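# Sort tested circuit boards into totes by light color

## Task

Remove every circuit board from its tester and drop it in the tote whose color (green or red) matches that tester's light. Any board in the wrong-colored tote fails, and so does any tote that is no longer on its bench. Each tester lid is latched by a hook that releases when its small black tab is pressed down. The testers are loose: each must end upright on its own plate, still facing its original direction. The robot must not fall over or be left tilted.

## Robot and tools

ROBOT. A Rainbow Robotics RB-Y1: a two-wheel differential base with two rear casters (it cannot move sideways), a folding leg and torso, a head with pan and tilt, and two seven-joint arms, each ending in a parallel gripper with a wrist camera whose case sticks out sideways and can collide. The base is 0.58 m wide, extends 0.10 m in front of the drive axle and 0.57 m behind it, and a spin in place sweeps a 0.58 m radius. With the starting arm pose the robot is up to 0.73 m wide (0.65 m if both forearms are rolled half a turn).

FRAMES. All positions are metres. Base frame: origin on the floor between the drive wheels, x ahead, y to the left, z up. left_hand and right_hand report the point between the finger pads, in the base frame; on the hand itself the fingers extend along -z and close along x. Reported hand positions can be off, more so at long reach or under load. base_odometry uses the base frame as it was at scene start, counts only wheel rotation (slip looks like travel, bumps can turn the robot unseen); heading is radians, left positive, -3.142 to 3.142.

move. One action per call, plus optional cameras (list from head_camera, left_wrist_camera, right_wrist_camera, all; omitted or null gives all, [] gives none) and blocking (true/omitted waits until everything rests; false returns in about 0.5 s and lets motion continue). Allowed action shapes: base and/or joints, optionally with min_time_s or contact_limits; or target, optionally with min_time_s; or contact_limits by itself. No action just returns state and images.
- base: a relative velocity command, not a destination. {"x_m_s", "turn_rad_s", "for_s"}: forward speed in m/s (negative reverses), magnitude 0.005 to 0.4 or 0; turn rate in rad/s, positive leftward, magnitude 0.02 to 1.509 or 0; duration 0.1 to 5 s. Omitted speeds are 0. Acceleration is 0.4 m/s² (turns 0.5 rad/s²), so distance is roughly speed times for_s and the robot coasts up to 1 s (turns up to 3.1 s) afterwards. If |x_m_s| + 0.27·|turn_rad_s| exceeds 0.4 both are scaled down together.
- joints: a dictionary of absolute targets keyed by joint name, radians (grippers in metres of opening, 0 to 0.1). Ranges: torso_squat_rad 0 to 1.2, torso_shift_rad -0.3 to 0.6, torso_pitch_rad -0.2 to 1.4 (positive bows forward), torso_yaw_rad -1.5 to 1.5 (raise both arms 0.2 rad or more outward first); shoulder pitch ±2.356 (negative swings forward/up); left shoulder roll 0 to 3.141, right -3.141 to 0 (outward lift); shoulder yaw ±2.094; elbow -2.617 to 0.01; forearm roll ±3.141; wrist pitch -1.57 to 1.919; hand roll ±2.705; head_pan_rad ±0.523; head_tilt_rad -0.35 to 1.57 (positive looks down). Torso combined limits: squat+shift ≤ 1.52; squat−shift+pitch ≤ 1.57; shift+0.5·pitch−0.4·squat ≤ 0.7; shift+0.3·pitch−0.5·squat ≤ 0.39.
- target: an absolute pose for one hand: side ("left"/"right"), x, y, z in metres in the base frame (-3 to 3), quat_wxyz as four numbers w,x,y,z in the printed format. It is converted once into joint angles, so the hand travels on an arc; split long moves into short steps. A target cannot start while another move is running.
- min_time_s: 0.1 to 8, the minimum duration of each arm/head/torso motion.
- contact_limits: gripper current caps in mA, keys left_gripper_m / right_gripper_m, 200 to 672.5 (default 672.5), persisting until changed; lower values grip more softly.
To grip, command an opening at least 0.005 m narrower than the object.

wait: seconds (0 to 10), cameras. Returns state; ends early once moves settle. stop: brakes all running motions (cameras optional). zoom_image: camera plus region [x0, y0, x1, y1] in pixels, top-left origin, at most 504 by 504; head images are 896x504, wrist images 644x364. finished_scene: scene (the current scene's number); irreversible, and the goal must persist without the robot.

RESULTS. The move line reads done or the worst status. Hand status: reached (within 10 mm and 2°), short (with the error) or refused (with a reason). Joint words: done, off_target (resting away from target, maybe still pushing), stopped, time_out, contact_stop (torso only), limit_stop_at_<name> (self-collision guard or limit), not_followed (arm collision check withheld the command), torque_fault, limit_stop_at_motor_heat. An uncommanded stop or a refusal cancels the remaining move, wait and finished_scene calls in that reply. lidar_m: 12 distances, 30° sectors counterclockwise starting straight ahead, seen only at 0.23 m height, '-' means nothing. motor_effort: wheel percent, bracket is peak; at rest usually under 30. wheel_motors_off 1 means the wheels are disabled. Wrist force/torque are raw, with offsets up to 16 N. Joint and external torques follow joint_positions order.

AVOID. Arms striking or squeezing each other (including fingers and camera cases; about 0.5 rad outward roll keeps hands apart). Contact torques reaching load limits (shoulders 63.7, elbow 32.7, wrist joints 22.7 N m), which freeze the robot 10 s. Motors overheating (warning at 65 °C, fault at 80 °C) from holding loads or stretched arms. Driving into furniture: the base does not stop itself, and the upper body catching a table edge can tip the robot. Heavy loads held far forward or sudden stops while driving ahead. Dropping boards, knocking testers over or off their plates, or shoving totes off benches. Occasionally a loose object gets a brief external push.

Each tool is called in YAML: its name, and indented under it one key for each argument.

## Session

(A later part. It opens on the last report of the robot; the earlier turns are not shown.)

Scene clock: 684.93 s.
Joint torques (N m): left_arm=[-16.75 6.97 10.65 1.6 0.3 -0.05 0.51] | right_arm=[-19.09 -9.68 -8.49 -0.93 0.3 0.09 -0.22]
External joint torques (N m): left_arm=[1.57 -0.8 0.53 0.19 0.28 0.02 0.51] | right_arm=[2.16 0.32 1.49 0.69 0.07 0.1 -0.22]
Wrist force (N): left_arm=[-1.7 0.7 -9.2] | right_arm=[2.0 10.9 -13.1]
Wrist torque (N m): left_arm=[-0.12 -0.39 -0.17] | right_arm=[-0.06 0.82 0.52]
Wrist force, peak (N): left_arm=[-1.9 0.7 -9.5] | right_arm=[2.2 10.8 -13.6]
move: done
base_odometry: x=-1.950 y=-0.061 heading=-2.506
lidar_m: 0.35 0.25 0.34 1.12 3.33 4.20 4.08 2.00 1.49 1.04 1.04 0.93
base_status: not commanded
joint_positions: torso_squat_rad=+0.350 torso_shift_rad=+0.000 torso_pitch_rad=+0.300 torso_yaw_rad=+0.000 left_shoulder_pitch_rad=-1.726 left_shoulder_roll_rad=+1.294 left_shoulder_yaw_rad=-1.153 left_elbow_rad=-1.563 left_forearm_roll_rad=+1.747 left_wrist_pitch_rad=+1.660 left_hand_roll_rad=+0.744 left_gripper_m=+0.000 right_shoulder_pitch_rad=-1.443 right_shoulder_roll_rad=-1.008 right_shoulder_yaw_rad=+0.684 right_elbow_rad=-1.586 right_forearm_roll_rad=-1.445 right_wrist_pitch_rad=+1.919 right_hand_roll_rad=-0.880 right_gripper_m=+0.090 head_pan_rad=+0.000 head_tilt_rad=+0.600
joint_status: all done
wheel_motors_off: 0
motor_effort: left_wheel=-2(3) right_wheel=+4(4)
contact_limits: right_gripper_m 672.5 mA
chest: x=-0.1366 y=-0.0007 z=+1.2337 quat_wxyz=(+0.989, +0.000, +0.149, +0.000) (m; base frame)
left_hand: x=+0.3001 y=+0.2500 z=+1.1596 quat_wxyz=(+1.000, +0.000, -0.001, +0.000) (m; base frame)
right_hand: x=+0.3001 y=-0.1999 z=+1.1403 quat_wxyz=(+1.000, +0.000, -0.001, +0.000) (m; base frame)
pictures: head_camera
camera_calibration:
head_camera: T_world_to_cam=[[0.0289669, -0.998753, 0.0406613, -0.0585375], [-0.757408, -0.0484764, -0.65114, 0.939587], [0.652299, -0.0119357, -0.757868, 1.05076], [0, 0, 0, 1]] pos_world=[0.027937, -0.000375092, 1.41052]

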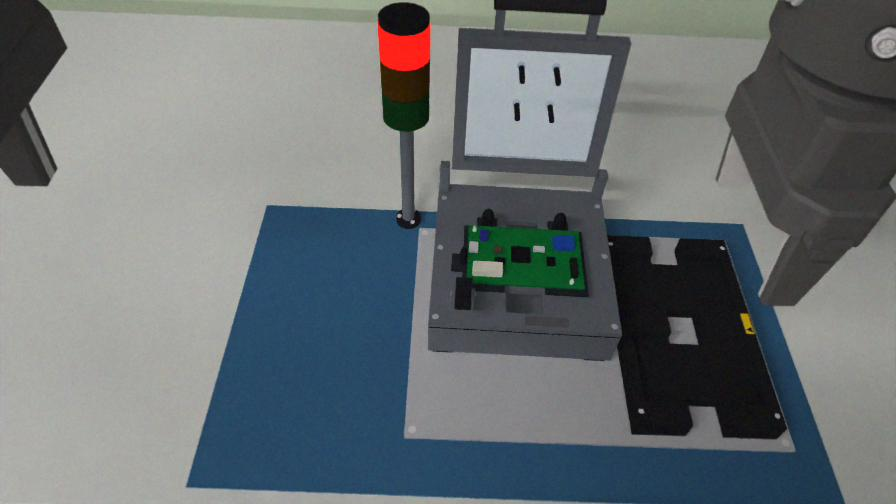

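move:
  target: {"side":"right","x":0.4,"y":-0.1,"z":1.08,"quat_wxyz":[1,0,0,0]}
  cameras: []

move:
  target: {"side":"right","x":0.438,"y":-0.083,"z":1.01,"quat_wxyz":[1,0,0,0.01]}
  cameras: ["head_camera","right_wrist_camera"]

move:
  target: {"side":"right","x":0.438,"y":-0.083,"z":0.978,"quat_wxyz":[1,0,0,0.01]}
  min_time_s: 1
  cameras: ["head_camera","right_wrist_camera"]

zoom_image:
  camera: "head_camera"
  region: [400, 180, 660, 400]

Scene clock: 700.03 s.
Joint torques (N m): left_arm=[-16.9 6.81 10.84 1.53 0.2 -0.06 0.49] | right_arm=[-24.5 -9.3 -4.2 -2.25 0.22 0.06 -0.08]
External joint torques (N m): left_arm=[1.42 -0.97 0.71 0.11 0.18 0.01 0.49] | right_arm=[2.55 -0.21 1.19 1.17 -0.04 0.11 -0.08]
Wrist force (N): left_arm=[-1.7 0.8 -9.1] | right_arm=[2.3 10.7 -13.1]
Wrist torque (N m): left_arm=[-0.13 -0.37 -0.19] | right_arm=[-0.04 0.85 0.52]
Wrist force, peak (N): left_arm=[-1.8 0.7 -9.7] | right_arm=[1.8 11.3 -13.9]
move: done
base_odometry: x=-1.950 y=-0.061 heading=-2.506
lidar_m: 0.36 0.26 0.34 1.11 3.34 4.20 4.07 2.00 1.49 1.04 1.03 0.93
base_status: not commanded
joint_positions: torso_squat_rad=+0.350 torso_shift_rad=+0.000 torso_pitch_rad=+0.300 torso_yaw_rad=+0.000 left_shoulder_pitch_rad=-1.726 left_shoulder_roll_rad=+1.294 left_shoulder_yaw_rad=-1.153 left_elbow_rad=-1.563 left_forearm_roll_rad=+1.747 left_wrist_pitch_rad=+1.660 left_hand_roll_rad=+0.744 left_gripper_m=+0.000 right_shoulder_pitch_rad=-1.725 right_shoulder_roll_rad=-0.467 right_shoulder_yaw_rad=+0.850 right_elbow_rad=-0.649 right_forearm_roll_rad=-1.202 right_wrist_pitch_rad=+1.688 right_hand_roll_rad=-0.545 right_gripper_m=+0.090 head_pan_rad=+0.000 head_tilt_rad=+0.600
joint_status: all done
wheel_motors_off: 0
motor_effort: left_wheel=-2(4) right_wheel=+3(5)
contact_limits: right_gripper_m 672.5 mA
chest: x=-0.1367 y=-0.0007 z=+1.2337 quat_wxyz=(+0.989, +0.000, +0.149, +0.000) (m; base frame)
left_hand: x=+0.3001 y=+0.2500 z=+1.1596 quat_wxyz=(+1.000, +0.000, -0.001, +0.000) (m; base frame)
right_hand: x=+0.3992 y=-0.0999 z=+1.0803 quat_wxyz=(+1.000, +0.001, -0.005, +0.000) (m; base frame)
right_hand_status: reached (checked arc, planned for 1.3 s): 1 mm and 0.6 deg off.
pictures: none
No camera images: "cameras" was empty.

Scene clock: 701.40 s.
Joint torques (N m): left_arm=[-16.84 6.88 10.77 1.49 0.29 -0.04 0.48] | right_arm=[-25.21 -8.09 -1.47 -2.38 0.35 -0.13 -0.02]
External joint torques (N m): left_arm=[1.48 -0.9 0.65 0.07 0.27 0.03 0.48] | right_arm=[2.2 0.76 0.82 1.23 0.04 0.24 -0.03]
Wrist force (N): left_arm=[-1.9 1.0 -9.5] | right_arm=[1.3 10.6 -12.9]
Wrist torque (N m): left_arm=[-0.16 -0.42 -0.18] | right_arm=[-0.06 0.79 0.53]
Wrist force, peak (N): left_arm=[-1.6 0.6 -9.7] | right_arm=[1.2 11.7 -13.8]
move: short
base_odometry: x=-1.950 y=-0.061 heading=-2.506
lidar_m: 0.36 0.25 0.34 1.12 3.33 4.20 4.07 2.00 1.48 1.05 1.03 0.92
base_status: not commanded
joint_positions: torso_squat_rad=+0.350 torso_shift_rad=+0.000 torso_pitch_rad=+0.300 torso_yaw_rad=+0.000 left_shoulder_pitch_rad=-1.726 left_shoulder_roll_rad=+1.294 left_shoulder_yaw_rad=-1.153 left_elbow_rad=-1.563 left_forearm_roll_rad=+1.747 left_wrist_pitch_rad=+1.660 left_hand_roll_rad=+0.744 left_gripper_m=+0.000 right_shoulder_pitch_rad=-1.720 right_shoulder_roll_rad=-0.273 right_shoulder_yaw_rad=+0.868 right_elbow_rad=-0.267 right_forearm_roll_rad=-1.138 right_wrist_pitch_rad=+1.332 right_hand_roll_rad=-0.356 right_gripper_m=+0.090 head_pan_rad=+0.000 head_tilt_rad=+0.600
joint_status: all done
wheel_motors_off: 0
motor_effort: left_wheel=-2(3) right_wheel=+2(4)
contact_limits: right_gripper_m 672.5 mA
chest: x=-0.1366 y=-0.0007 z=+1.2337 quat_wxyz=(+0.989, +0.000, +0.149, +0.000) (m; base frame)
left_hand: x=+0.3001 y=+0.2500 z=+1.1596 quat_wxyz=(+1.000, +0.000, -0.001, +0.000) (m; base frame)
right_hand: x=+0.4374 y=-0.0830 z=+1.0103 quat_wxyz=(+0.997, +0.019, -0.078, +0.010) (m; base frame)
right_hand_status: short (checked arc, as near as the solve gets, planned for 0.7 s): 1 mm and 9.2 deg off. The place is met; only the turn is off.
pictures: head_camera, right_wrist_camera
camera_calibration:
head_camera: T_world_to_cam=[[0.028958, -0.998759, 0.0405184, -0.0583359], [-0.757458, -0.0483756, -0.651089, 0.939517], [0.652241, -0.0118367, -0.757919, 1.05083], [0, 0, 0, 1]] pos_world=[0.0279371, -0.000375296, 1.41052]
right_wrist_camera: T_world_to_cam=[[-0.985214, 0.0038437, -0.171283, 0.606842], [-0.0786602, 0.878, 0.472153, -0.336538], [0.152202, 0.478645, -0.864716, 0.918469], [0, 0, 0, 1]] pos_world=[0.431605, -0.146473, 1.05705]

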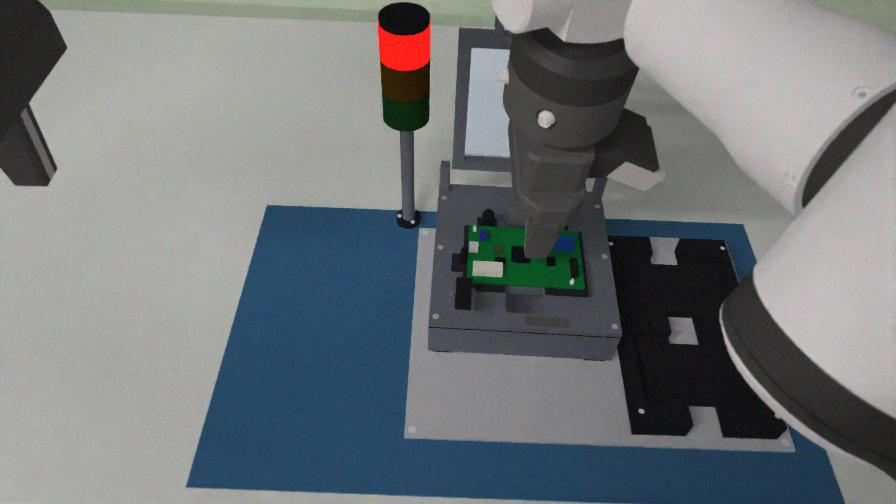

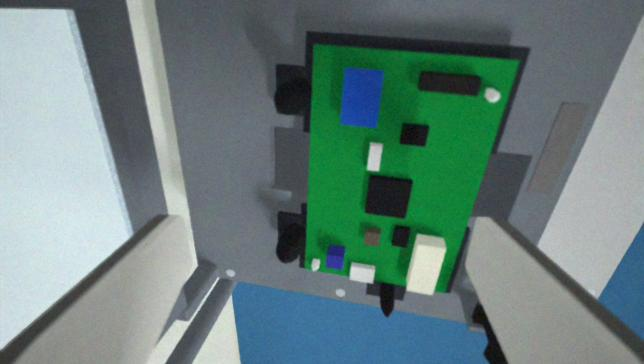

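Scene clock: 702.73 s.
Joint torques (N m): left_arm=[-17.01 6.94 10.67 1.49 0.26 -0.03 0.45] | right_arm=[-23.35 -6.03 -1.15 -2.45 0.54 -0.8 -0.35]
External joint torques (N m): left_arm=[1.31 -0.83 0.54 0.08 0.24 0.04 0.45] | right_arm=[3.81 2.47 1.12 1.14 0.23 -0.38 -0.36]
Wrist force (N): left_arm=[-1.8 1.0 -9.3] | right_arm=[1.1 11.0 -13.1]
Wrist torque (N m): left_arm=[-0.17 -0.40 -0.19] | right_arm=[-0.12 0.77 0.51]
Wrist force, peak (N): left_arm=[-1.8 0.9 -9.5] | right_arm=[1.3 11.0 -13.4]
move: short
base_odometry: x=-1.950 y=-0.061 heading=-2.506
lidar_m: 0.35 0.26 0.34 1.11 3.34 4.21 4.07 2.00 1.49 1.05 1.03 0.93
base_status: not commanded
joint_positions: torso_squat_rad=+0.350 torso_shift_rad=+0.000 torso_pitch_rad=+0.300 torso_yaw_rad=+0.000 left_shoulder_pitch_rad=-1.726 left_shoulder_roll_rad=+1.294 left_shoulder_yaw_rad=-1.153 left_elbow_rad=-1.563 left_forearm_roll_rad=+1.747 left_wrist_pitch_rad=+1.660 left_hand_roll_rad=+0.744 left_gripper_m=+0.000 right_shoulder_pitch_rad=-1.661 right_shoulder_roll_rad=-0.255 right_shoulder_yaw_rad=+0.878 right_elbow_rad=-0.267 right_forearm_roll_rad=-1.124 right_wrist_pitch_rad=+1.247 right_hand_roll_rad=-0.360 right_gripper_m=+0.090 head_pan_rad=+0.000 head_tilt_rad=+0.600
joint_status: all done
wheel_motors_off: 0
motor_effort: left_wheel=-2(3) right_wheel=+2(4)
contact_limits: right_gripper_m 672.5 mA
chest: x=-0.1366 y=-0.0007 z=+1.2337 quat_wxyz=(+0.989, +0.000, +0.149, +0.000) (m; base frame)
left_hand: x=+0.3001 y=+0.2500 z=+1.1596 quat_wxyz=(+1.000, +0.000, -0.001, +0.000) (m; base frame)
right_hand: x=+0.4376 y=-0.0832 z=+0.9787 quat_wxyz=(+0.996, +0.022, -0.090, +0.010) (m; base frame)
right_hand_status: short (checked arc, as near as the solve gets, planned for 1.0 s): 1 mm and 10.6 deg off. The place is met; only the turn is off.
pictures: head_camera, right_wrist_camera
camera_calibration:
head_camera: T_world_to_cam=[[0.028958, -0.998759, 0.0405184, -0.0583359], [-0.757458, -0.0483756, -0.651089, 0.939517], [0.652241, -0.0118367, -0.757919, 1.05083], [0, 0, 0, 1]] pos_world=[0.0279371, -0.000375296, 1.41052]
right_wrist_camera: T_world_to_cam=[[-0.980851, 0.00509748, -0.194693, 0.622664], [-0.0897966, 0.875227, 0.475304, -0.319859], [0.172824, 0.483685, -0.85801, 0.876025], [0, 0, 0, 1]] pos_world=[0.43062, -0.146945, 1.0249]

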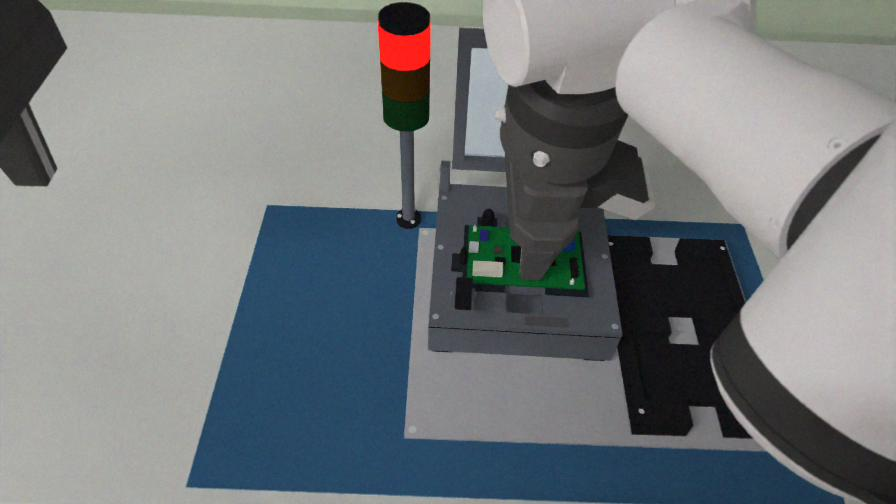

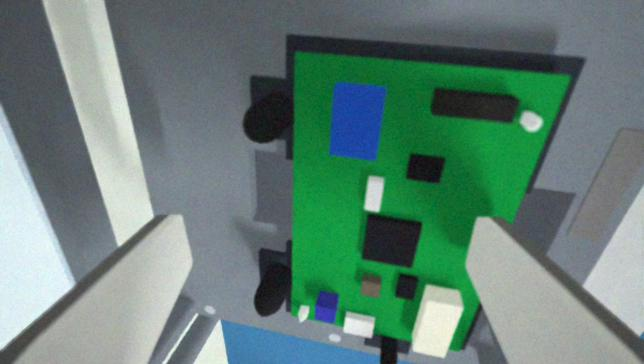

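Scaled by 1.938 from the camera's 896x504 image, which has a finer 1280x720 frame.

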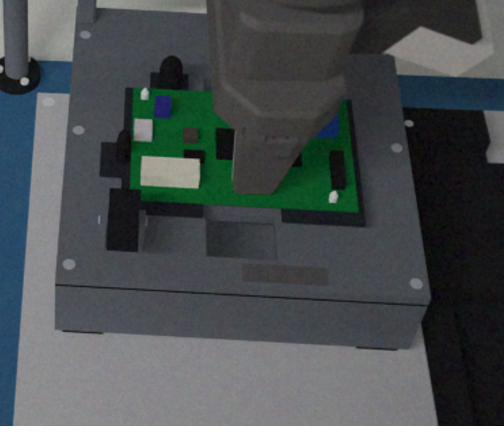

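move:
  target: {"side":"right","x":0.4,"y":-0.083,"z":1.04,"quat_wxyz":[1,0,0,0.01]}
  cameras: []

move:
  base: {"x_m_s":0.1,"for_s":0.4}
  cameras: []

move:
  target: {"side":"right","x":0.4,"y":-0.083,"z":0.985,"quat_wxyz":[1,0,0,0.01]}
  cameras: ["head_camera","right_wrist_camera"]

zoom_image:
  camera: "head_camera"
  region: [400, 180, 660, 400]

Scene clock: 709.20 s.
Joint torques (N m): left_arm=[-17.03 6.77 10.74 1.49 0.28 -0.05 0.51] | right_arm=[-23.77 -9.05 -3.56 -2.99 -0.03 -0.35 -0.18]
External joint torques (N m): left_arm=[1.29 -1 0.61 0.08 0.26 0.01 0.51] | right_arm=[3.45 -0.08 -1.02 0.54 -0.29 -0.33 -0.18]
Wrist force (N): left_arm=[-1.9 0.8 -9.3] | right_arm=[2.2 11.0 -13.4]
Wrist torque (N m): left_arm=[-0.13 -0.43 -0.18] | right_arm=[-0.07 0.83 0.52]
Wrist force, peak (N): left_arm=[-1.6 0.8 -9.7] | right_arm=[2.0 11.2 -13.8]
move: done
base_odometry: x=-1.950 y=-0.061 heading=-2.506
lidar_m: 0.36 0.25 0.34 1.12 3.34 4.20 4.07 2.00 1.50 1.05 1.04 0.93
base_status: not commanded
joint_positions: torso_squat_rad=+0.350 torso_shift_rad=+0.000 torso_pitch_rad=+0.300 torso_yaw_rad=+0.000 left_shoulder_pitch_rad=-1.726 left_shoulder_roll_rad=+1.294 left_shoulder_yaw_rad=-1.153 left_elbow_rad=-1.563 left_forearm_roll_rad=+1.747 left_wrist_pitch_rad=+1.660 left_hand_roll_rad=+0.744 left_gripper_m=+0.000 right_shoulder_pitch_rad=-1.774 right_shoulder_roll_rad=-0.288 right_shoulder_yaw_rad=+0.860 right_elbow_rad=-0.301 right_forearm_roll_rad=-1.168 right_wrist_pitch_rad=+1.568 right_hand_roll_rad=-0.386 right_gripper_m=+0.090 head_pan_rad=+0.000 head_tilt_rad=+0.600
joint_status: all done
wheel_motors_off: 0
motor_effort: left_wheel=-3(3) right_wheel=+3(4)
contact_limits: right_gripper_m 672.5 mA
chest: x=-0.1367 y=-0.0007 z=+1.2337 quat_wxyz=(+0.989, +0.000, +0.149, +0.000) (m; base frame)
left_hand: x=+0.3001 y=+0.2500 z=+1.1596 quat_wxyz=(+1.000, +0.000, -0.001, +0.000) (m; base frame)
right_hand: x=+0.4004 y=-0.0828 z=+1.0403 quat_wxyz=(+1.000, -0.001, +0.005, +0.010) (m; base frame)
right_hand_status: reached (checked arc, planned for 0.5 s): 1 mm and 0.5 deg off.
pictures: none
No camera images: "cameras" was empty.

Scene clock: 710.17 s.
Joint torques (N m): left_arm=[-16.75 6.82 10.79 1.56 0.29 -0.07 0.46] | right_arm=[-23.93 -9.16 -3.51 -3 -0.02 -0.17 -0.14]
External joint torques (N m): left_arm=[1.56 -0.95 0.66 0.15 0.27 0 0.46] | right_arm=[3.29 -0.19 -0.97 0.52 -0.28 -0.16 -0.14]
Wrist force (N): left_arm=[-1.7 0.8 -9.3] | right_arm=[1.9 10.9 -13.4]
Wrist torque (N m): left_arm=[-0.13 -0.39 -0.19] | right_arm=[-0.05 0.79 0.52]
Wrist force, peak (N): left_arm=[-1.6 1.0 -9.8] | right_arm=[2.3 11.3 -13.5]
move: done
base_odometry: x=-1.982 y=-0.085 heading=-2.506
lidar_m: 0.35 0.22 0.28 0.69 3.33 4.24 4.11 2.01 1.49 1.04 1.07 0.88
base_status: done (sent for 0.4 of 0.4 s)
joint_positions: torso_squat_rad=+0.350 torso_shift_rad=+0.000 torso_pitch_rad=+0.300 torso_yaw_rad=+0.000 left_shoulder_pitch_rad=-1.726 left_shoulder_roll_rad=+1.294 left_shoulder_yaw_rad=-1.153 left_elbow_rad=-1.563 left_forearm_roll_rad=+1.747 left_wrist_pitch_rad=+1.660 left_hand_roll_rad=+0.744 left_gripper_m=+0.000 right_shoulder_pitch_rad=-1.774 right_shoulder_roll_rad=-0.288 right_shoulder_yaw_rad=+0.860 right_elbow_rad=-0.301 right_forearm_roll_rad=-1.168 right_wrist_pitch_rad=+1.568 right_hand_roll_rad=-0.386 right_gripper_m=+0.090 head_pan_rad=+0.000 head_tilt_rad=+0.600
joint_status: not commanded
wheel_motors_off: 0
motor_effort: left_wheel=-3(19) right_wheel=-3(22)
contact_limits: right_gripper_m 672.5 mA
chest: x=-0.1366 y=-0.0007 z=+1.2337 quat_wxyz=(+0.989, +0.000, +0.149, +0.000) (m; base frame)
left_hand: x=+0.3002 y=+0.2500 z=+1.1596 quat_wxyz=(+1.000, +0.000, -0.001, +0.000) (m; base frame)
right_hand: x=+0.4005 y=-0.0828 z=+1.0402 quat_wxyz=(+1.000, -0.001, +0.005, +0.010) (m; base frame)
pictures: none
No camera images: "cameras" was empty.

Scene clock: 711.10 s.
Joint torques (N m): left_arm=[-17.02 6.77 10.56 1.52 0.2 -0.05 0.44] | right_arm=[-25.73 -7.23 -1.64 -2.43 0.17 0.2 0.08]
External joint torques (N m): left_arm=[1.3 -1 0.44 0.11 0.18 0.02 0.44] | right_arm=[1.15 1.19 0.68 1.06 -0.09 0.26 0.08]
Wrist force (N): left_arm=[-1.8 0.8 -9.3] | right_arm=[2.1 11.1 -13.3]
Wrist torque (N m): left_arm=[-0.15 -0.40 -0.19] | right_arm=[-0.10 0.84 0.51]
Wrist force, peak (N): left_arm=[-1.7 0.7 -9.8] | right_arm=[2.3 10.9 -14.7]
move: done
base_odometry: x=-1.982 y=-0.085 heading=-2.506
lidar_m: 0.36 0.22 0.28 0.70 3.34 4.24 4.12 1.99 1.50 1.04 1.07 0.89
base_status: not commanded
joint_positions: torso_squat_rad=+0.350 torso_shift_rad=+0.000 torso_pitch_rad=+0.300 torso_yaw_rad=+0.000 left_shoulder_pitch_rad=-1.726 left_shoulder_roll_rad=+1.294 left_shoulder_yaw_rad=-1.153 left_elbow_rad=-1.563 left_forearm_roll_rad=+1.747 left_wrist_pitch_rad=+1.660 left_hand_roll_rad=+0.744 left_gripper_m=+0.000 right_shoulder_pitch_rad=-1.682 right_shoulder_roll_rad=-0.249 right_shoulder_yaw_rad=+0.877 right_elbow_rad=-0.279 right_forearm_roll_rad=-1.147 right_wrist_pitch_rad=+1.438 right_hand_roll_rad=-0.377 right_gripper_m=+0.090 head_pan_rad=+0.000 head_tilt_rad=+0.600
joint_status: all done
wheel_motors_off: 0
motor_effort: left_wheel=-1(3) right_wheel=-1(3)
contact_limits: right_gripper_m 672.5 mA
chest: x=-0.1366 y=-0.0007 z=+1.2337 quat_wxyz=(+0.989, +0.000, +0.149, +0.000) (m; base frame)
left_hand: x=+0.3001 y=+0.2500 z=+1.1596 quat_wxyz=(+1.000, +0.000, -0.001, +0.000) (m; base frame)
right_hand: x=+0.3993 y=-0.0835 z=+0.9855 quat_wxyz=(+1.000, +0.001, -0.007, +0.010) (m; base frame)
right_hand_status: reached (checked arc, planned for 0.3 s): 1 mm and 0.8 deg off.
pictures: head_camera, right_wrist_camera
camera_calibration:
head_camera: T_world_to_cam=[[0.0289629, -0.998759, 0.0405181, -0.0583384], [-0.7575, -0.0483784, -0.65104, 0.939525], [0.652192, -0.0118364, -0.757961, 1.05083], [0, 0, 0, 1]] pos_world=[0.0280372, -0.000375286, 1.41052]
right_wrist_camera: T_world_to_cam=[[-0.999524, 0.000510489, -0.0308307, 0.431995], [-0.0133161, 0.894675, 0.44652, -0.326804], [0.0278114, 0.446718, -0.894243, 0.979176], [0, 0, 0, 1]] pos_world=[0.400206, -0.145253, 1.03486]

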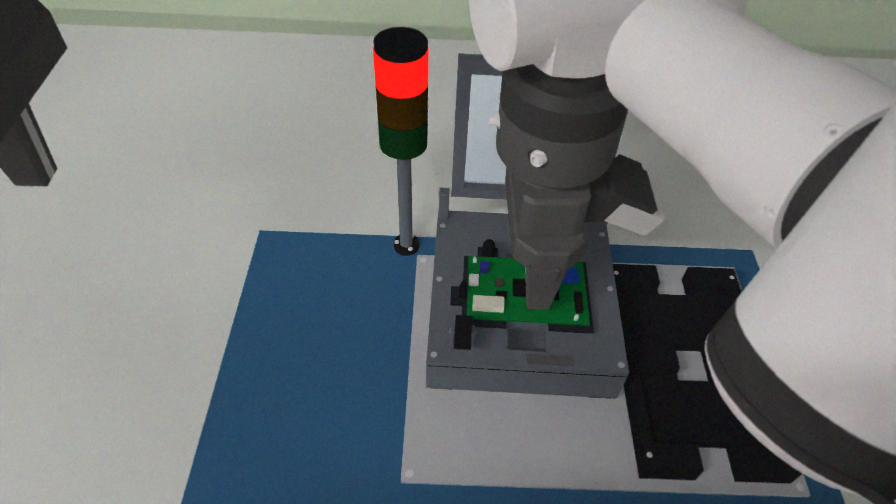

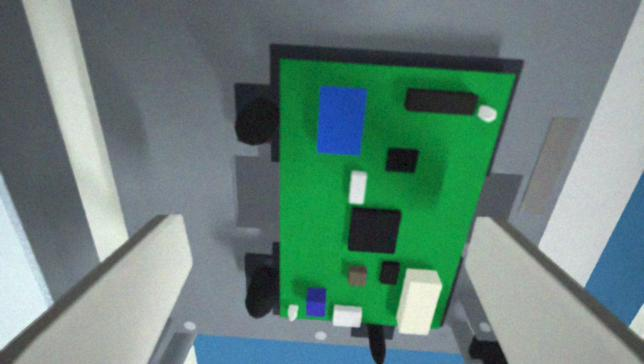

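Scaled by 1.938 from the camera's 896x504 image, which has a finer 1280x720 frame.

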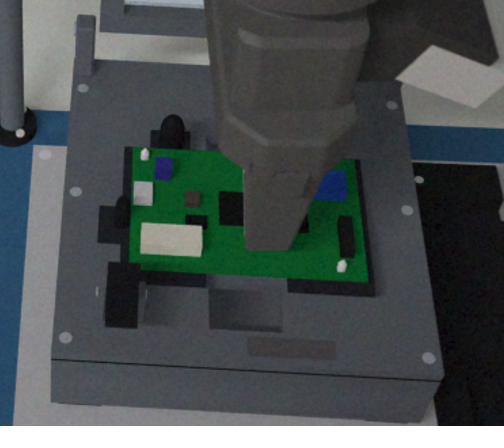

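move:
  target: {"side":"right","x":0.381,"y":-0.083,"z":0.975,"quat_wxyz":[1,0,0,0.01]}
  min_time_s: 1
  cameras: ["head_camera","right_wrist_camera"]

zoom_image:
  camera: "head_camera"
  region: [400, 180, 660, 400]

Scene clock: 722.83 s.
Joint torques (N m): left_arm=[-16.93 6.86 10.62 1.54 0.26 -0.05 0.46] | right_arm=[-23.56 -7.9 -4.08 -3.65 0.32 0.06 -0.14]
External joint torques (N m): left_arm=[1.39 -0.92 0.5 0.12 0.24 0.02 0.46] | right_arm=[2.69 0.07 1.18 0.09 0.07 0.08 -0.14]
Wrist force (N): left_arm=[-1.5 0.8 -9.5] | right_arm=[2.3 11.2 -13.2]
Wrist torque (N m): left_arm=[-0.13 -0.38 -0.18] | right_arm=[-0.09 0.84 0.52]
Wrist force, peak (N): left_arm=[-1.7 1.1 -9.8] | right_arm=[2.5 11.2 -13.7]
move: done
base_odometry: x=-1.982 y=-0.085 heading=-2.506
lidar_m: 0.35 0.22 0.28 0.69 3.33 4.25 4.11 2.00 1.49 1.03 1.06 0.89
base_status: not commanded
joint_positions: torso_squat_rad=+0.350 torso_shift_rad=+0.000 torso_pitch_rad=+0.300 torso_yaw_rad=+0.000 left_shoulder_pitch_rad=-1.726 left_shoulder_roll_rad=+1.294 left_shoulder_yaw_rad=-1.153 left_elbow_rad=-1.563 left_forearm_roll_rad=+1.747 left_wrist_pitch_rad=+1.660 left_hand_roll_rad=+0.744 left_gripper_m=+0.000 right_shoulder_pitch_rad=-1.550 right_shoulder_roll_rad=-0.372 right_shoulder_yaw_rad=+0.890 right_elbow_rad=-0.650 right_forearm_roll_rad=-1.131 right_wrist_pitch_rad=+1.512 right_hand_roll_rad=-0.562 right_gripper_m=+0.090 head_pan_rad=+0.000 head_tilt_rad=+0.600
joint_status: all done
wheel_motors_off: 0
motor_effort: left_wheel=-2(4) right_wheel=+0(2)
contact_limits: right_gripper_m 672.5 mA
chest: x=-0.1366 y=-0.0007 z=+1.2337 quat_wxyz=(+0.989, +0.000, +0.149, +0.000) (m; base frame)
left_hand: x=+0.3001 y=+0.2500 z=+1.1596 quat_wxyz=(+1.000, +0.000, -0.001, +0.000) (m; base frame)
right_hand: x=+0.3810 y=-0.0828 z=+0.9753 quat_wxyz=(+1.000, +0.000, +0.001, +0.010) (m; base frame)
right_hand_status: reached (checked arc, planned for 1.0 s): 0 mm and 0.2 deg off.
pictures: head_camera, right_wrist_camera
camera_calibration:
head_camera: T_world_to_cam=[[0.0289629, -0.998759, 0.0405181, -0.0583384], [-0.7575, -0.0483784, -0.65104, 0.939525], [0.652192, -0.0118364, -0.757961, 1.05083], [0, 0, 0, 1]] pos_world=[0.0280372, -0.000375286, 1.41052]
right_wrist_camera: T_world_to_cam=[[-0.999897, -0.0000929092, -0.0143281, 0.397353], [-0.00644248, 0.896111, 0.443783, -0.322975], [0.0127983, 0.44383, -0.89602, 0.977462], [0, 0, 0, 1]] pos_world=[0.382722, -0.144369, 1.02485]

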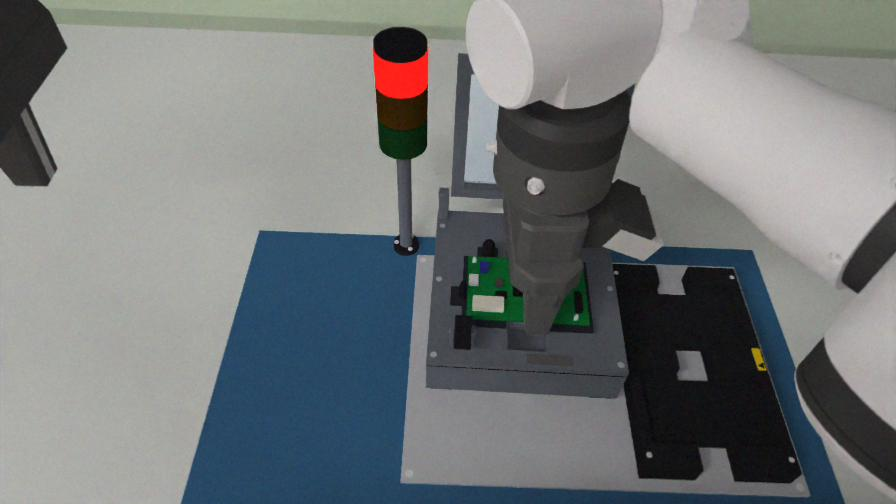

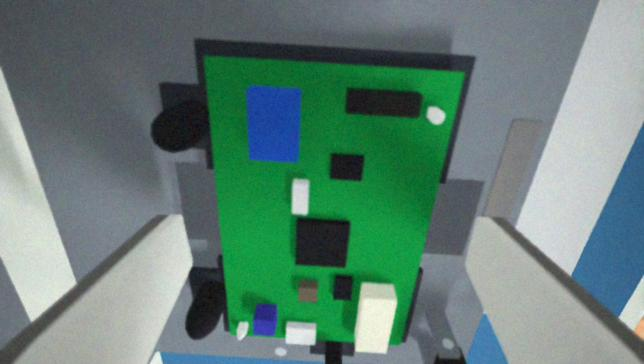

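Scaled by 1.938 from the camera's 896x504 image, which has a finer 1280x720 frame.

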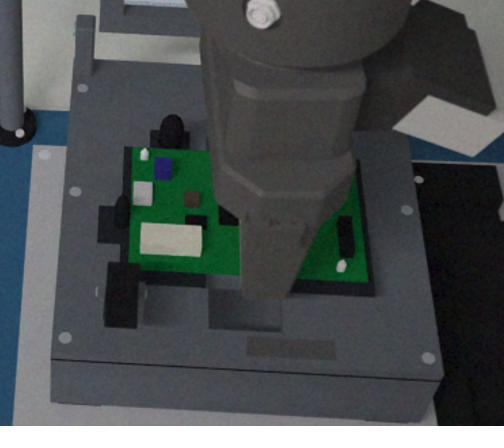

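move:
  target: {"side":"right","x":0.381,"y":-0.081,"z":0.963,"quat_wxyz":[1,0,0,0.01]}
  min_time_s: 1
  cameras: ["head_camera"]

zoom_image:
  camera: "head_camera"
  region: [400, 180, 660, 400]

move:
  target: {"side":"right","x":0.381,"y":-0.081,"z":0.954,"quat_wxyz":[1,0,0,0.01]}
  min_time_s: 1
  cameras: ["head_camera","right_wrist_camera"]

zoom_image:
  camera: "head_camera"
  region: [400, 180, 660, 400]

Scene clock: 733.77 s.
Joint torques (N m): left_arm=[-17.04 6.97 10.56 1.57 0.26 -0.11 0.45] | right_arm=[-22.46 -5.08 -3.61 -2.34 0.37 -0.37 0.43]
External joint torques (N m): left_arm=[1.28 -0.8 0.44 0.15 0.24 -0.05 0.45] | right_arm=[3.73 2.76 1.41 1.41 0.11 -0.33 0.43]
Wrist force (N): left_arm=[-1.6 0.7 -9.2] | right_arm=[2.3 11.3 -13.0]
Wrist torque (N m): left_arm=[-0.13 -0.39 -0.17] | right_arm=[-0.11 0.84 0.53]
Wrist force, peak (N): left_arm=[-1.9 0.8 -9.9] | right_arm=[2.4 11.2 -13.5]
move: done
base_odometry: x=-1.982 y=-0.085 heading=-2.506
lidar_m: 0.37 0.22 0.28 0.69 3.34 4.24 4.11 2.00 1.49 1.04 1.06 0.88
base_status: not commanded
joint_positions: torso_squat_rad=+0.350 torso_shift_rad=+0.000 torso_pitch_rad=+0.300 torso_yaw_rad=+0.000 left_shoulder_pitch_rad=-1.726 left_shoulder_roll_rad=+1.294 left_shoulder_yaw_rad=-1.153 left_elbow_rad=-1.563 left_forearm_roll_rad=+1.747 left_wrist_pitch_rad=+1.660 left_hand_roll_rad=+0.744 left_gripper_m=+0.000 right_shoulder_pitch_rad=-1.539 right_shoulder_roll_rad=-0.353 right_shoulder_yaw_rad=+0.896 right_elbow_rad=-0.621 right_forearm_roll_rad=-1.123 right_wrist_pitch_rad=+1.481 right_hand_roll_rad=-0.553 right_gripper_m=+0.090 head_pan_rad=+0.000 head_tilt_rad=+0.600
joint_status: all done
wheel_motors_off: 0
motor_effort: left_wheel=-3(4) right_wheel=+0(2)
contact_limits: right_gripper_m 672.5 mA
chest: x=-0.1366 y=-0.0007 z=+1.2337 quat_wxyz=(+0.989, +0.000, +0.149, +0.000) (m; base frame)
left_hand: x=+0.3001 y=+0.2500 z=+1.1596 quat_wxyz=(+1.000, +0.000, -0.001, +0.000) (m; base frame)
right_hand: x=+0.3808 y=-0.0812 z=+0.9639 quat_wxyz=(+1.000, +0.000, -0.001, +0.010) (m; base frame)
right_hand_status: reached (checked arc, planned for 1.0 s): 1 mm and 0.1 deg off.
pictures: head_camera
camera_calibration:
head_camera: T_world_to_cam=[[0.0289629, -0.998759, 0.0405181, -0.0583384], [-0.7575, -0.0483784, -0.65104, 0.939525], [0.652192, -0.0118364, -0.757961, 1.05083], [0, 0, 0, 1]] pos_world=[0.0280372, -0.000375286, 1.41052]

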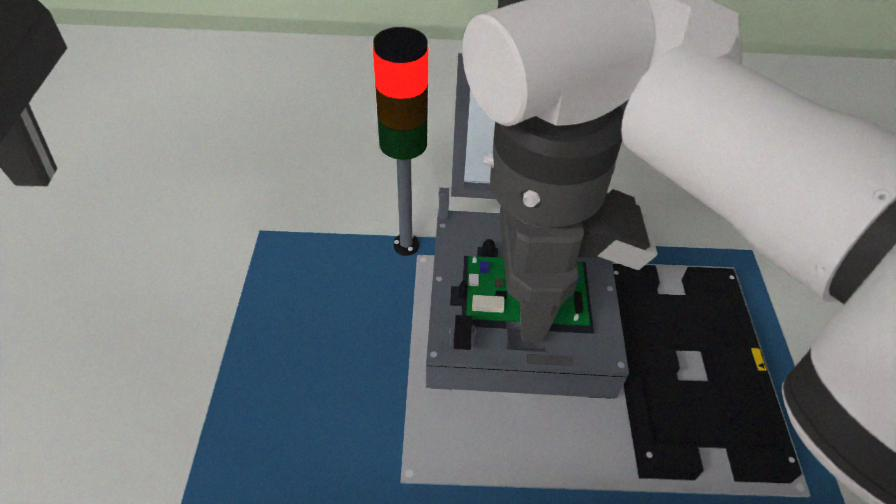

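Scaled by 1.938 from the camera's 896x504 image, which has a finer 1280x720 frame.

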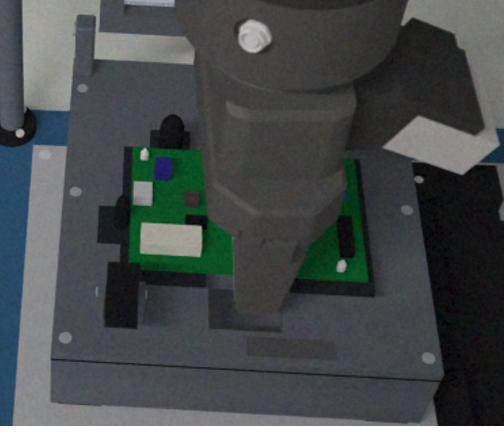

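Scene clock: 735.10 s.
Joint torques (N m): left_arm=[-17.02 6.85 10.64 1.48 0.23 -0.11 0.52] | right_arm=[-22.46 -5.3 -3.42 -2.31 0.41 -0.36 0.31]
External joint torques (N m): left_arm=[1.3 -0.93 0.52 0.07 0.21 -0.04 0.52] | right_arm=[3.69 2.45 1.27 1.43 0.15 -0.33 0.31]
Wrist force (N): left_arm=[-1.9 0.8 -9.5] | right_arm=[2.4 11.1 -13.0]
Wrist torque (N m): left_arm=[-0.15 -0.41 -0.20] | right_arm=[-0.10 0.84 0.53]
Wrist force, peak (N): left_arm=[-1.8 0.9 -9.6] | right_arm=[2.6 11.2 -13.3]
move: done
base_odometry: x=-1.982 y=-0.085 heading=-2.506
lidar_m: 0.35 0.22 0.28 0.69 3.34 4.24 4.11 1.99 1.50 1.04 1.06 0.89
base_status: not commanded
joint_positions: torso_squat_rad=+0.350 torso_shift_rad=+0.000 torso_pitch_rad=+0.300 torso_yaw_rad=+0.000 left_shoulder_pitch_rad=-1.726 left_shoulder_roll_rad=+1.294 left_shoulder_yaw_rad=-1.153 left_elbow_rad=-1.563 left_forearm_roll_rad=+1.747 left_wrist_pitch_rad=+1.660 left_hand_roll_rad=+0.744 left_gripper_m=+0.000 right_shoulder_pitch_rad=-1.536 right_shoulder_roll_rad=-0.333 right_shoulder_yaw_rad=+0.900 right_elbow_rad=-0.580 right_forearm_roll_rad=-1.118 right_wrist_pitch_rad=+1.455 right_hand_roll_rad=-0.534 right_gripper_m=+0.090 head_pan_rad=+0.000 head_tilt_rad=+0.600
joint_status: all done
wheel_motors_off: 0
motor_effort: left_wheel=-3(4) right_wheel=+0(2)
contact_limits: right_gripper_m 672.5 mA
chest: x=-0.1366 y=-0.0007 z=+1.2337 quat_wxyz=(+0.989, +0.000, +0.149, +0.000) (m; base frame)
left_hand: x=+0.3001 y=+0.2500 z=+1.1596 quat_wxyz=(+1.000, +0.000, -0.001, +0.000) (m; base frame)
right_hand: x=+0.3809 y=-0.0812 z=+0.9548 quat_wxyz=(+1.000, +0.000, -0.001, +0.010) (m; base frame)
right_hand_status: reached (checked arc, planned for 1.0 s): 1 mm and 0.2 deg off.
pictures: head_camera, right_wrist_camera
camera_calibration:
head_camera: T_world_to_cam=[[0.0289629, -0.998759, 0.0405181, -0.0583384], [-0.7575, -0.0483784, -0.65104, 0.939525], [0.652192, -0.0118364, -0.757961, 1.05083], [0, 0, 0, 1]] pos_world=[0.0280372, -0.000375286, 1.41052]
right_wrist_camera: T_world_to_cam=[[-0.999805, 0.00049059, -0.0197415, 0.402171], [-0.00833455, 0.895808, 0.444364, -0.315087], [0.0179026, 0.444442, -0.895629, 0.956089], [0, 0, 0, 1]] pos_world=[0.38235, -0.142865, 1.00425]

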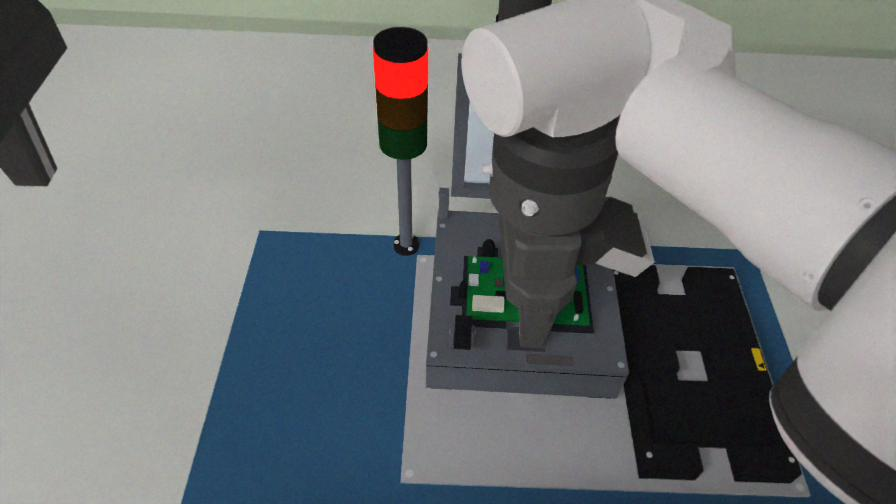

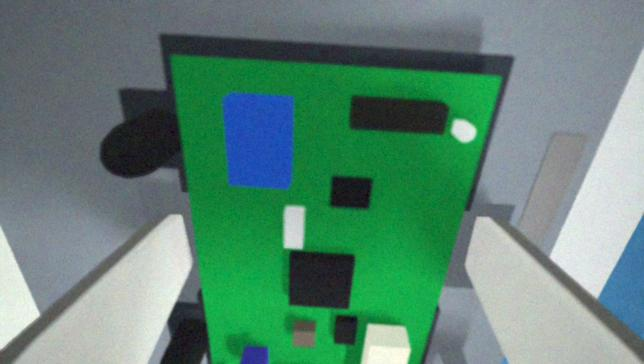

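Scaled by 1.938 from the camera's 896x504 image, which has a finer 1280x720 frame.

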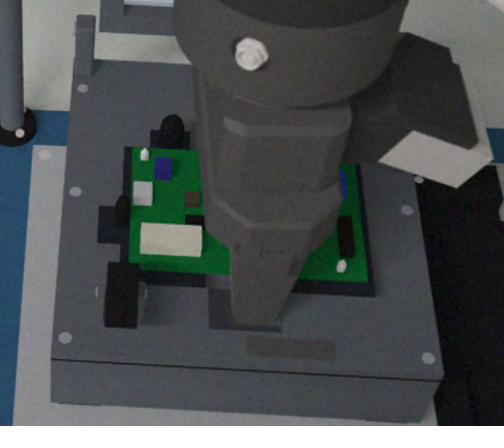

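move:
  target: {"side":"right","x":0.381,"y":-0.075,"z":0.952,"quat_wxyz":[1,0,0,0.01]}
  min_time_s: 1
  cameras: []

move:
  target: {"side":"right","x":0.381,"y":-0.075,"z":0.944,"quat_wxyz":[1,0,0,0.01]}
  min_time_s: 1
  cameras: ["head_camera","right_wrist_camera"]

zoom_image:
  camera: "head_camera"
  region: [400, 180, 660, 400]

Scene clock: 743.60 s.
Joint torques (N m): left_arm=[-16.98 7 10.6 1.54 0.28 -0.17 0.52] | right_arm=[-25.26 -4.85 -3.01 -2.41 0.19 -0.44 0.35]
External joint torques (N m): left_arm=[1.34 -0.78 0.48 0.12 0.26 -0.1 0.52] | right_arm=[0.92 2.8 1.32 1.31 -0.07 -0.4 0.35]
Wrist force (N): left_arm=[-1.8 0.8 -9.2] | right_arm=[2.1 10.8 -12.7]
Wrist torque (N m): left_arm=[-0.14 -0.41 -0.19] | right_arm=[-0.12 0.81 0.51]
Wrist force, peak (N): left_arm=[-1.5 0.9 -9.7] | right_arm=[2.2 11.2 -13.6]
move: done
base_odometry: x=-1.982 y=-0.085 heading=-2.506
lidar_m: 0.36 0.22 0.29 0.69 3.33 4.24 4.12 2.00 1.49 1.04 1.07 0.88
base_status: not commanded
joint_positions: torso_squat_rad=+0.350 torso_shift_rad=+0.000 torso_pitch_rad=+0.300 torso_yaw_rad=+0.000 left_shoulder_pitch_rad=-1.726 left_shoulder_roll_rad=+1.294 left_shoulder_yaw_rad=-1.153 left_elbow_rad=-1.563 left_forearm_roll_rad=+1.747 left_wrist_pitch_rad=+1.660 left_hand_roll_rad=+0.744 left_gripper_m=+0.000 right_shoulder_pitch_rad=-1.548 right_shoulder_roll_rad=-0.305 right_shoulder_yaw_rad=+0.901 right_elbow_rad=-0.534 right_forearm_roll_rad=-1.117 right_wrist_pitch_rad=+1.441 right_hand_roll_rad=-0.523 right_gripper_m=+0.090 head_pan_rad=+0.000 head_tilt_rad=+0.600
joint_status: all done
wheel_motors_off: 0
motor_effort: left_wheel=-4(4) right_wheel=-2(2)
contact_limits: right_gripper_m 672.5 mA
chest: x=-0.1366 y=-0.0007 z=+1.2337 quat_wxyz=(+0.989, +0.000, +0.149, +0.000) (m; base frame)
left_hand: x=+0.3001 y=+0.2500 z=+1.1596 quat_wxyz=(+1.000, +0.000, -0.001, +0.000) (m; base frame)
right_hand: x=+0.3808 y=-0.0754 z=+0.9523 quat_wxyz=(+1.000, +0.000, -0.002, +0.010) (m; base frame)
right_hand_status: reached (checked arc, planned for 1.0 s): 1 mm and 0.2 deg off.
pictures: none
No camera images: "cameras" was empty.

Scene clock: 744.93 s.
Joint torques (N m): left_arm=[-17.14 6.94 10.64 1.5 0.18 -0.04 0.44] | right_arm=[-3.4 0.1 1.67 2.57 0.41 -1.65 0.39]
External joint torques (N m): left_arm=[1.18 -0.81 0.51 0.07 0.16 0.04 0.44] | right_arm=[22.82 7.73 5.63 6.25 0.14 -1.6 0.39]
Wrist force (N): left_arm=[-1.9 0.8 -9.4] | right_arm=[-12.6 6.8 41.4]
Wrist torque (N m): left_arm=[-0.15 -0.42 -0.19] | right_arm=[0.25 -1.38 0.43]
Wrist force, peak (N): left_arm=[-1.8 0.6 -9.7] | right_arm=[-15.8 6.3 45.8]
move: done
base_odometry: x=-1.982 y=-0.085 heading=-2.506
lidar_m: 0.36 0.22 0.28 0.69 3.33 4.24 4.11 2.00 1.49 1.04 1.06 0.89
base_status: not commanded
joint_positions: torso_squat_rad=+0.350 torso_shift_rad=-0.001 torso_pitch_rad=+0.298 torso_yaw_rad=+0.000 left_shoulder_pitch_rad=-1.726 left_shoulder_roll_rad=+1.294 left_shoulder_yaw_rad=-1.153 left_elbow_rad=-1.563 left_forearm_roll_rad=+1.747 left_wrist_pitch_rad=+1.660 left_hand_roll_rad=+0.744 left_gripper_m=+0.000 right_shoulder_pitch_rad=-1.555 right_shoulder_roll_rad=-0.284 right_shoulder_yaw_rad=+0.901 right_elbow_rad=-0.486 right_forearm_roll_rad=-1.115 right_wrist_pitch_rad=+1.417 right_hand_roll_rad=-0.501 right_gripper_m=+0.090 head_pan_rad=+0.000 head_tilt_rad=+0.600
joint_status: all done
wheel_motors_off: 0
motor_effort: left_wheel=-2(4) right_wheel=+2(3)
contact_limits: right_gripper_m 672.5 mA
chest: x=-0.1379 y=-0.0007 z=+1.2338 quat_wxyz=(+0.989, +0.000, +0.148, +0.000) (m; base frame)
left_hand: x=+0.2991 y=+0.2500 z=+1.1607 quat_wxyz=(+1.000, +0.000, -0.002, +0.000) (m; base frame)
right_hand: x=+0.3820 y=-0.0745 z=+0.9488 quat_wxyz=(+1.000, +0.001, -0.006, +0.010) (m; base frame)
right_hand_status: reached (checked arc, planned for 1.0 s): 5 mm and 0.6 deg off.
pictures: head_camera, right_wrist_camera
camera_calibration:
head_camera: T_world_to_cam=[[0.0287356, -0.998757, 0.0407354, -0.0586107], [-0.755979, -0.048376, -0.652806, 0.941018], [0.653965, -0.0120363, -0.756429, 1.05012], [0, 0, 0, 1]] pos_world=[0.0263348, -0.000375625, 1.41103]
right_wrist_camera: T_world_to_cam=[[-0.999605, -0.000551747, -0.0281052, 0.410917], [-0.0130239, 0.895117, 0.445641, -0.317866], [0.0249116, 0.445831, -0.894771, 0.944329], [0, 0, 0, 1]] pos_world=[0.38309, -0.136257, 0.99816]

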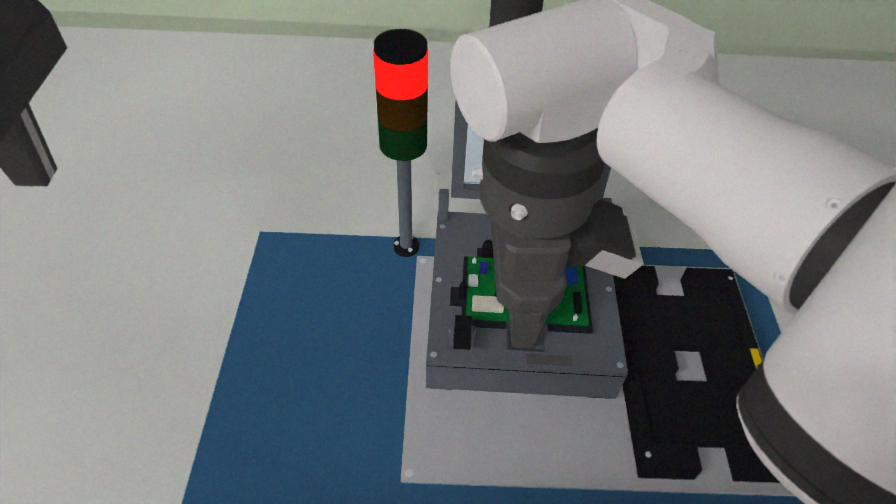

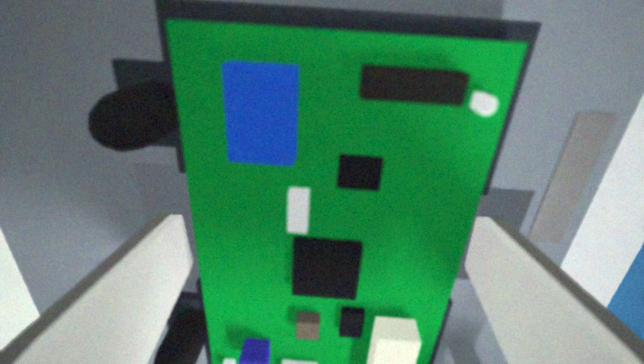

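Scaled by 1.938 from the camera's 896x504 image, which has a finer 1280x720 frame.

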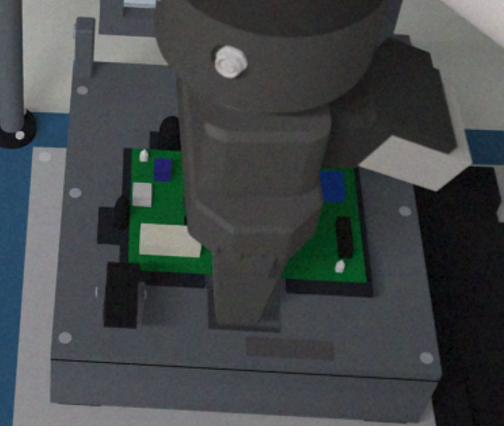

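move:
  target: {"side":"right","x":0.379,"y":-0.076,"z":0.953,"quat_wxyz":[1,0,0,0.01]}
  min_time_s: 1
  cameras: []

move:
  target: {"side":"right","x":0.376,"y":-0.078,"z":0.945,"quat_wxyz":[1,0,0,0.01]}
  min_time_s: 1
  cameras: ["right_wrist_camera"]

Scene clock: 763.00 s.
Joint torques (N m): left_arm=[-17.01 6.89 10.52 1.52 0.35 -0.14 0.55] | right_arm=[-21.3 -7.85 -5.2 -3.41 -0.41 0.25 -0.27]
External joint torques (N m): left_arm=[1.31 -0.88 0.4 0.1 0.33 -0.07 0.55] | right_arm=[4.9 -0.19 -1 0.29 -0.67 0.28 -0.27]
Wrist force (N): left_arm=[-1.7 0.8 -9.2] | right_arm=[2.2 10.0 -11.0]
Wrist torque (N m): left_arm=[-0.15 -0.38 -0.18] | right_arm=[-0.07 0.71 0.49]
Wrist force, peak (N): left_arm=[-1.7 0.9 -9.7] | right_arm=[-12.5 6.7 42.8]
move: done
base_odometry: x=-1.982 y=-0.085 heading=-2.506
lidar_m: 0.36 0.22 0.28 0.68 3.33 4.24 4.11 2.01 1.50 1.03 1.07 0.89
base_status: not commanded
joint_positions: torso_squat_rad=+0.350 torso_shift_rad=+0.000 torso_pitch_rad=+0.300 torso_yaw_rad=+0.000 left_shoulder_pitch_rad=-1.726 left_shoulder_roll_rad=+1.294 left_shoulder_yaw_rad=-1.153 left_elbow_rad=-1.563 left_forearm_roll_rad=+1.747 left_wrist_pitch_rad=+1.660 left_hand_roll_rad=+0.744 left_gripper_m=+0.000 right_shoulder_pitch_rad=-1.553 right_shoulder_roll_rad=-0.299 right_shoulder_yaw_rad=+0.900 right_elbow_rad=-0.518 right_forearm_roll_rad=-1.119 right_wrist_pitch_rad=+1.444 right_hand_roll_rad=-0.514 right_gripper_m=+0.090 head_pan_rad=+0.000 head_tilt_rad=+0.600
joint_status: all done
wheel_motors_off: 0
motor_effort: left_wheel=-2(3) right_wheel=+1(3)
contact_limits: right_gripper_m 672.5 mA
chest: x=-0.1368 y=-0.0007 z=+1.2337 quat_wxyz=(+0.989, +0.000, +0.149, +0.000) (m; base frame)
left_hand: x=+0.3000 y=+0.2500 z=+1.1597 quat_wxyz=(+1.000, +0.000, -0.001, +0.000) (m; base frame)
right_hand: x=+0.3800 y=-0.0758 z=+0.9522 quat_wxyz=(+1.000, +0.000, +0.001, +0.010) (m; base frame)
right_hand_status: reached (checked arc, planned for 1.0 s): 1 mm and 0.2 deg off.
pictures: none
No camera images: "cameras" was empty.

Scene clock: 764.33 s.
Joint torques (N m): left_arm=[-16.99 6.76 10.62 1.44 0.23 -0.03 0.48] | right_arm=[-12.23 -1.88 -1.24 -2.98 -2.34 4.85 -0.15]
External joint torques (N m): left_arm=[1.33 -1.02 0.5 0.03 0.21 0.04 0.48] | right_arm=[13.8 5.69 3.39 0.77 -2.6 4.88 -0.15]
Wrist force (N): left_arm=[-1.6 0.9 -9.5] | right_arm=[25.7 12.2 -7.7]
Wrist torque (N m): left_arm=[-0.15 -0.39 -0.19] | right_arm=[0.00 0.58 0.26]
Wrist force, peak (N): left_arm=[-1.7 0.9 -9.8] | right_arm=[26.3 12.7 -8.1]
move: done
base_odometry: x=-1.982 y=-0.085 heading=-2.506
lidar_m: 0.35 0.21 0.29 0.69 3.34 4.24 4.11 2.00 1.49 1.04 1.07 0.89
base_status: not commanded
joint_positions: torso_squat_rad=+0.350 torso_shift_rad=+0.000 torso_pitch_rad=+0.300 torso_yaw_rad=+0.000 left_shoulder_pitch_rad=-1.726 left_shoulder_roll_rad=+1.294 left_shoulder_yaw_rad=-1.153 left_elbow_rad=-1.563 left_forearm_roll_rad=+1.747 left_wrist_pitch_rad=+1.660 left_hand_roll_rad=+0.744 left_gripper_m=+0.000 right_shoulder_pitch_rad=-1.525 right_shoulder_roll_rad=-0.320 right_shoulder_yaw_rad=+0.905 right_elbow_rad=-0.575 right_forearm_roll_rad=-1.113 right_wrist_pitch_rad=+1.442 right_hand_roll_rad=-0.539 right_gripper_m=+0.090 head_pan_rad=+0.000 head_tilt_rad=+0.600
joint_status: all done
wheel_motors_off: 0
motor_effort: left_wheel=-2(3) right_wheel=+0(3)
contact_limits: right_gripper_m 672.5 mA
chest: x=-0.1366 y=-0.0007 z=+1.2337 quat_wxyz=(+0.989, +0.000, +0.149, +0.000) (m; base frame)
left_hand: x=+0.3002 y=+0.2500 z=+1.1596 quat_wxyz=(+1.000, +0.000, -0.001, +0.000) (m; base frame)
right_hand: x=+0.3776 y=-0.0778 z=+0.9467 quat_wxyz=(+1.000, +0.000, +0.000, +0.010) (m; base frame)
right_hand_status: reached (checked arc, planned for 1.0 s): 2 mm and 0.0 deg off.
pictures: right_wrist_camera
camera_calibration:
right_wrist_camera: T_world_to_cam=[[-0.999846, 0.000173564, -0.0175496, 0.396688], [-0.00763748, 0.896, 0.443989, -0.314465], [0.0158015, 0.444055, -0.89586, 0.948441], [0, 0, 0, 1]] pos_world=[0.379238, -0.139467, 0.996251]

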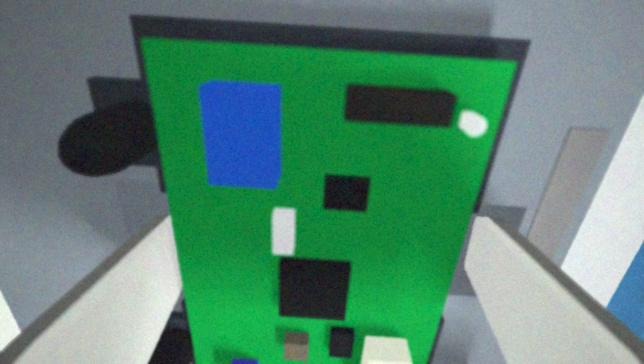

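move:
  joints: {"right_gripper_m":0.05}
  cameras: ["right_wrist_camera"]

Scene clock: 768.40 s.
Joint torques (N m): left_arm=[-17 6.77 10.82 1.52 0.21 -0.06 0.46] | right_arm=[-17.43 -2.37 -2.67 -2.82 -1.95 3.79 -0.04]
External joint torques (N m): left_arm=[1.32 -1.01 0.7 0.11 0.19 0.01 0.46] | right_arm=[8.58 5.19 1.96 0.93 -2.21 3.82 -0.04]
Wrist force (N): left_arm=[-1.5 0.7 -9.1] | right_arm=[19.2 11.6 -11.7]
Wrist torque (N m): left_arm=[-0.12 -0.38 -0.18] | right_arm=[-0.11 0.66 0.30]
Wrist force, peak (N): left_arm=[-1.6 1.0 -9.7] | right_arm=[32.6 11.9 -13.6]
move: off_target
base_odometry: x=-1.982 y=-0.085 heading=-2.506
lidar_m: 0.37 0.22 0.28 0.69 3.34 4.24 4.11 2.01 1.50 1.04 1.07 0.89
base_status: not commanded
joint_positions: torso_squat_rad=+0.350 torso_shift_rad=+0.000 torso_pitch_rad=+0.300 torso_yaw_rad=+0.000 left_shoulder_pitch_rad=-1.726 left_shoulder_roll_rad=+1.294 left_shoulder_yaw_rad=-1.153 left_elbow_rad=-1.563 left_forearm_roll_rad=+1.747 left_wrist_pitch_rad=+1.660 left_hand_roll_rad=+0.744 left_gripper_m=+0.000 right_shoulder_pitch_rad=-1.523 right_shoulder_roll_rad=-0.320 right_shoulder_yaw_rad=+0.905 right_elbow_rad=-0.575 right_forearm_roll_rad=-1.113 right_wrist_pitch_rad=+1.442 right_hand_roll_rad=-0.539 right_gripper_m=+0.070 head_pan_rad=+0.000 head_tilt_rad=+0.600
joint_status: right_gripper_m off_target (ended at +0.070, target +0.050)
wheel_motors_off: 0
motor_effort: left_wheel=-3(5) right_wheel=-3(4)
contact_limits: right_gripper_m 672.5 mA
chest: x=-0.1364 y=-0.0007 z=+1.2337 quat_wxyz=(+0.989, +0.000, +0.149, +0.000) (m; base frame)
left_hand: x=+0.3003 y=+0.2501 z=+1.1595 quat_wxyz=(+1.000, +0.000, -0.001, +0.000) (m; base frame)
right_hand: x=+0.3772 y=-0.0780 z=+0.9459 quat_wxyz=(+1.000, +0.000, +0.001, +0.010) (m; base frame)
pictures: right_wrist_camera
camera_calibration:
right_wrist_camera: T_world_to_cam=[[-0.999875, 0.000302773, -0.0158062, 0.394559], [-0.00674127, 0.896195, 0.44361, -0.313866], [0.0142997, 0.443661, -0.896081, 0.948552], [0, 0, 0, 1]] pos_world=[0.37883, -0.13967, 0.99545]

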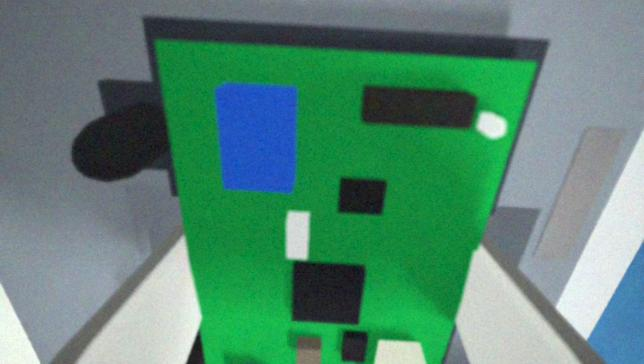

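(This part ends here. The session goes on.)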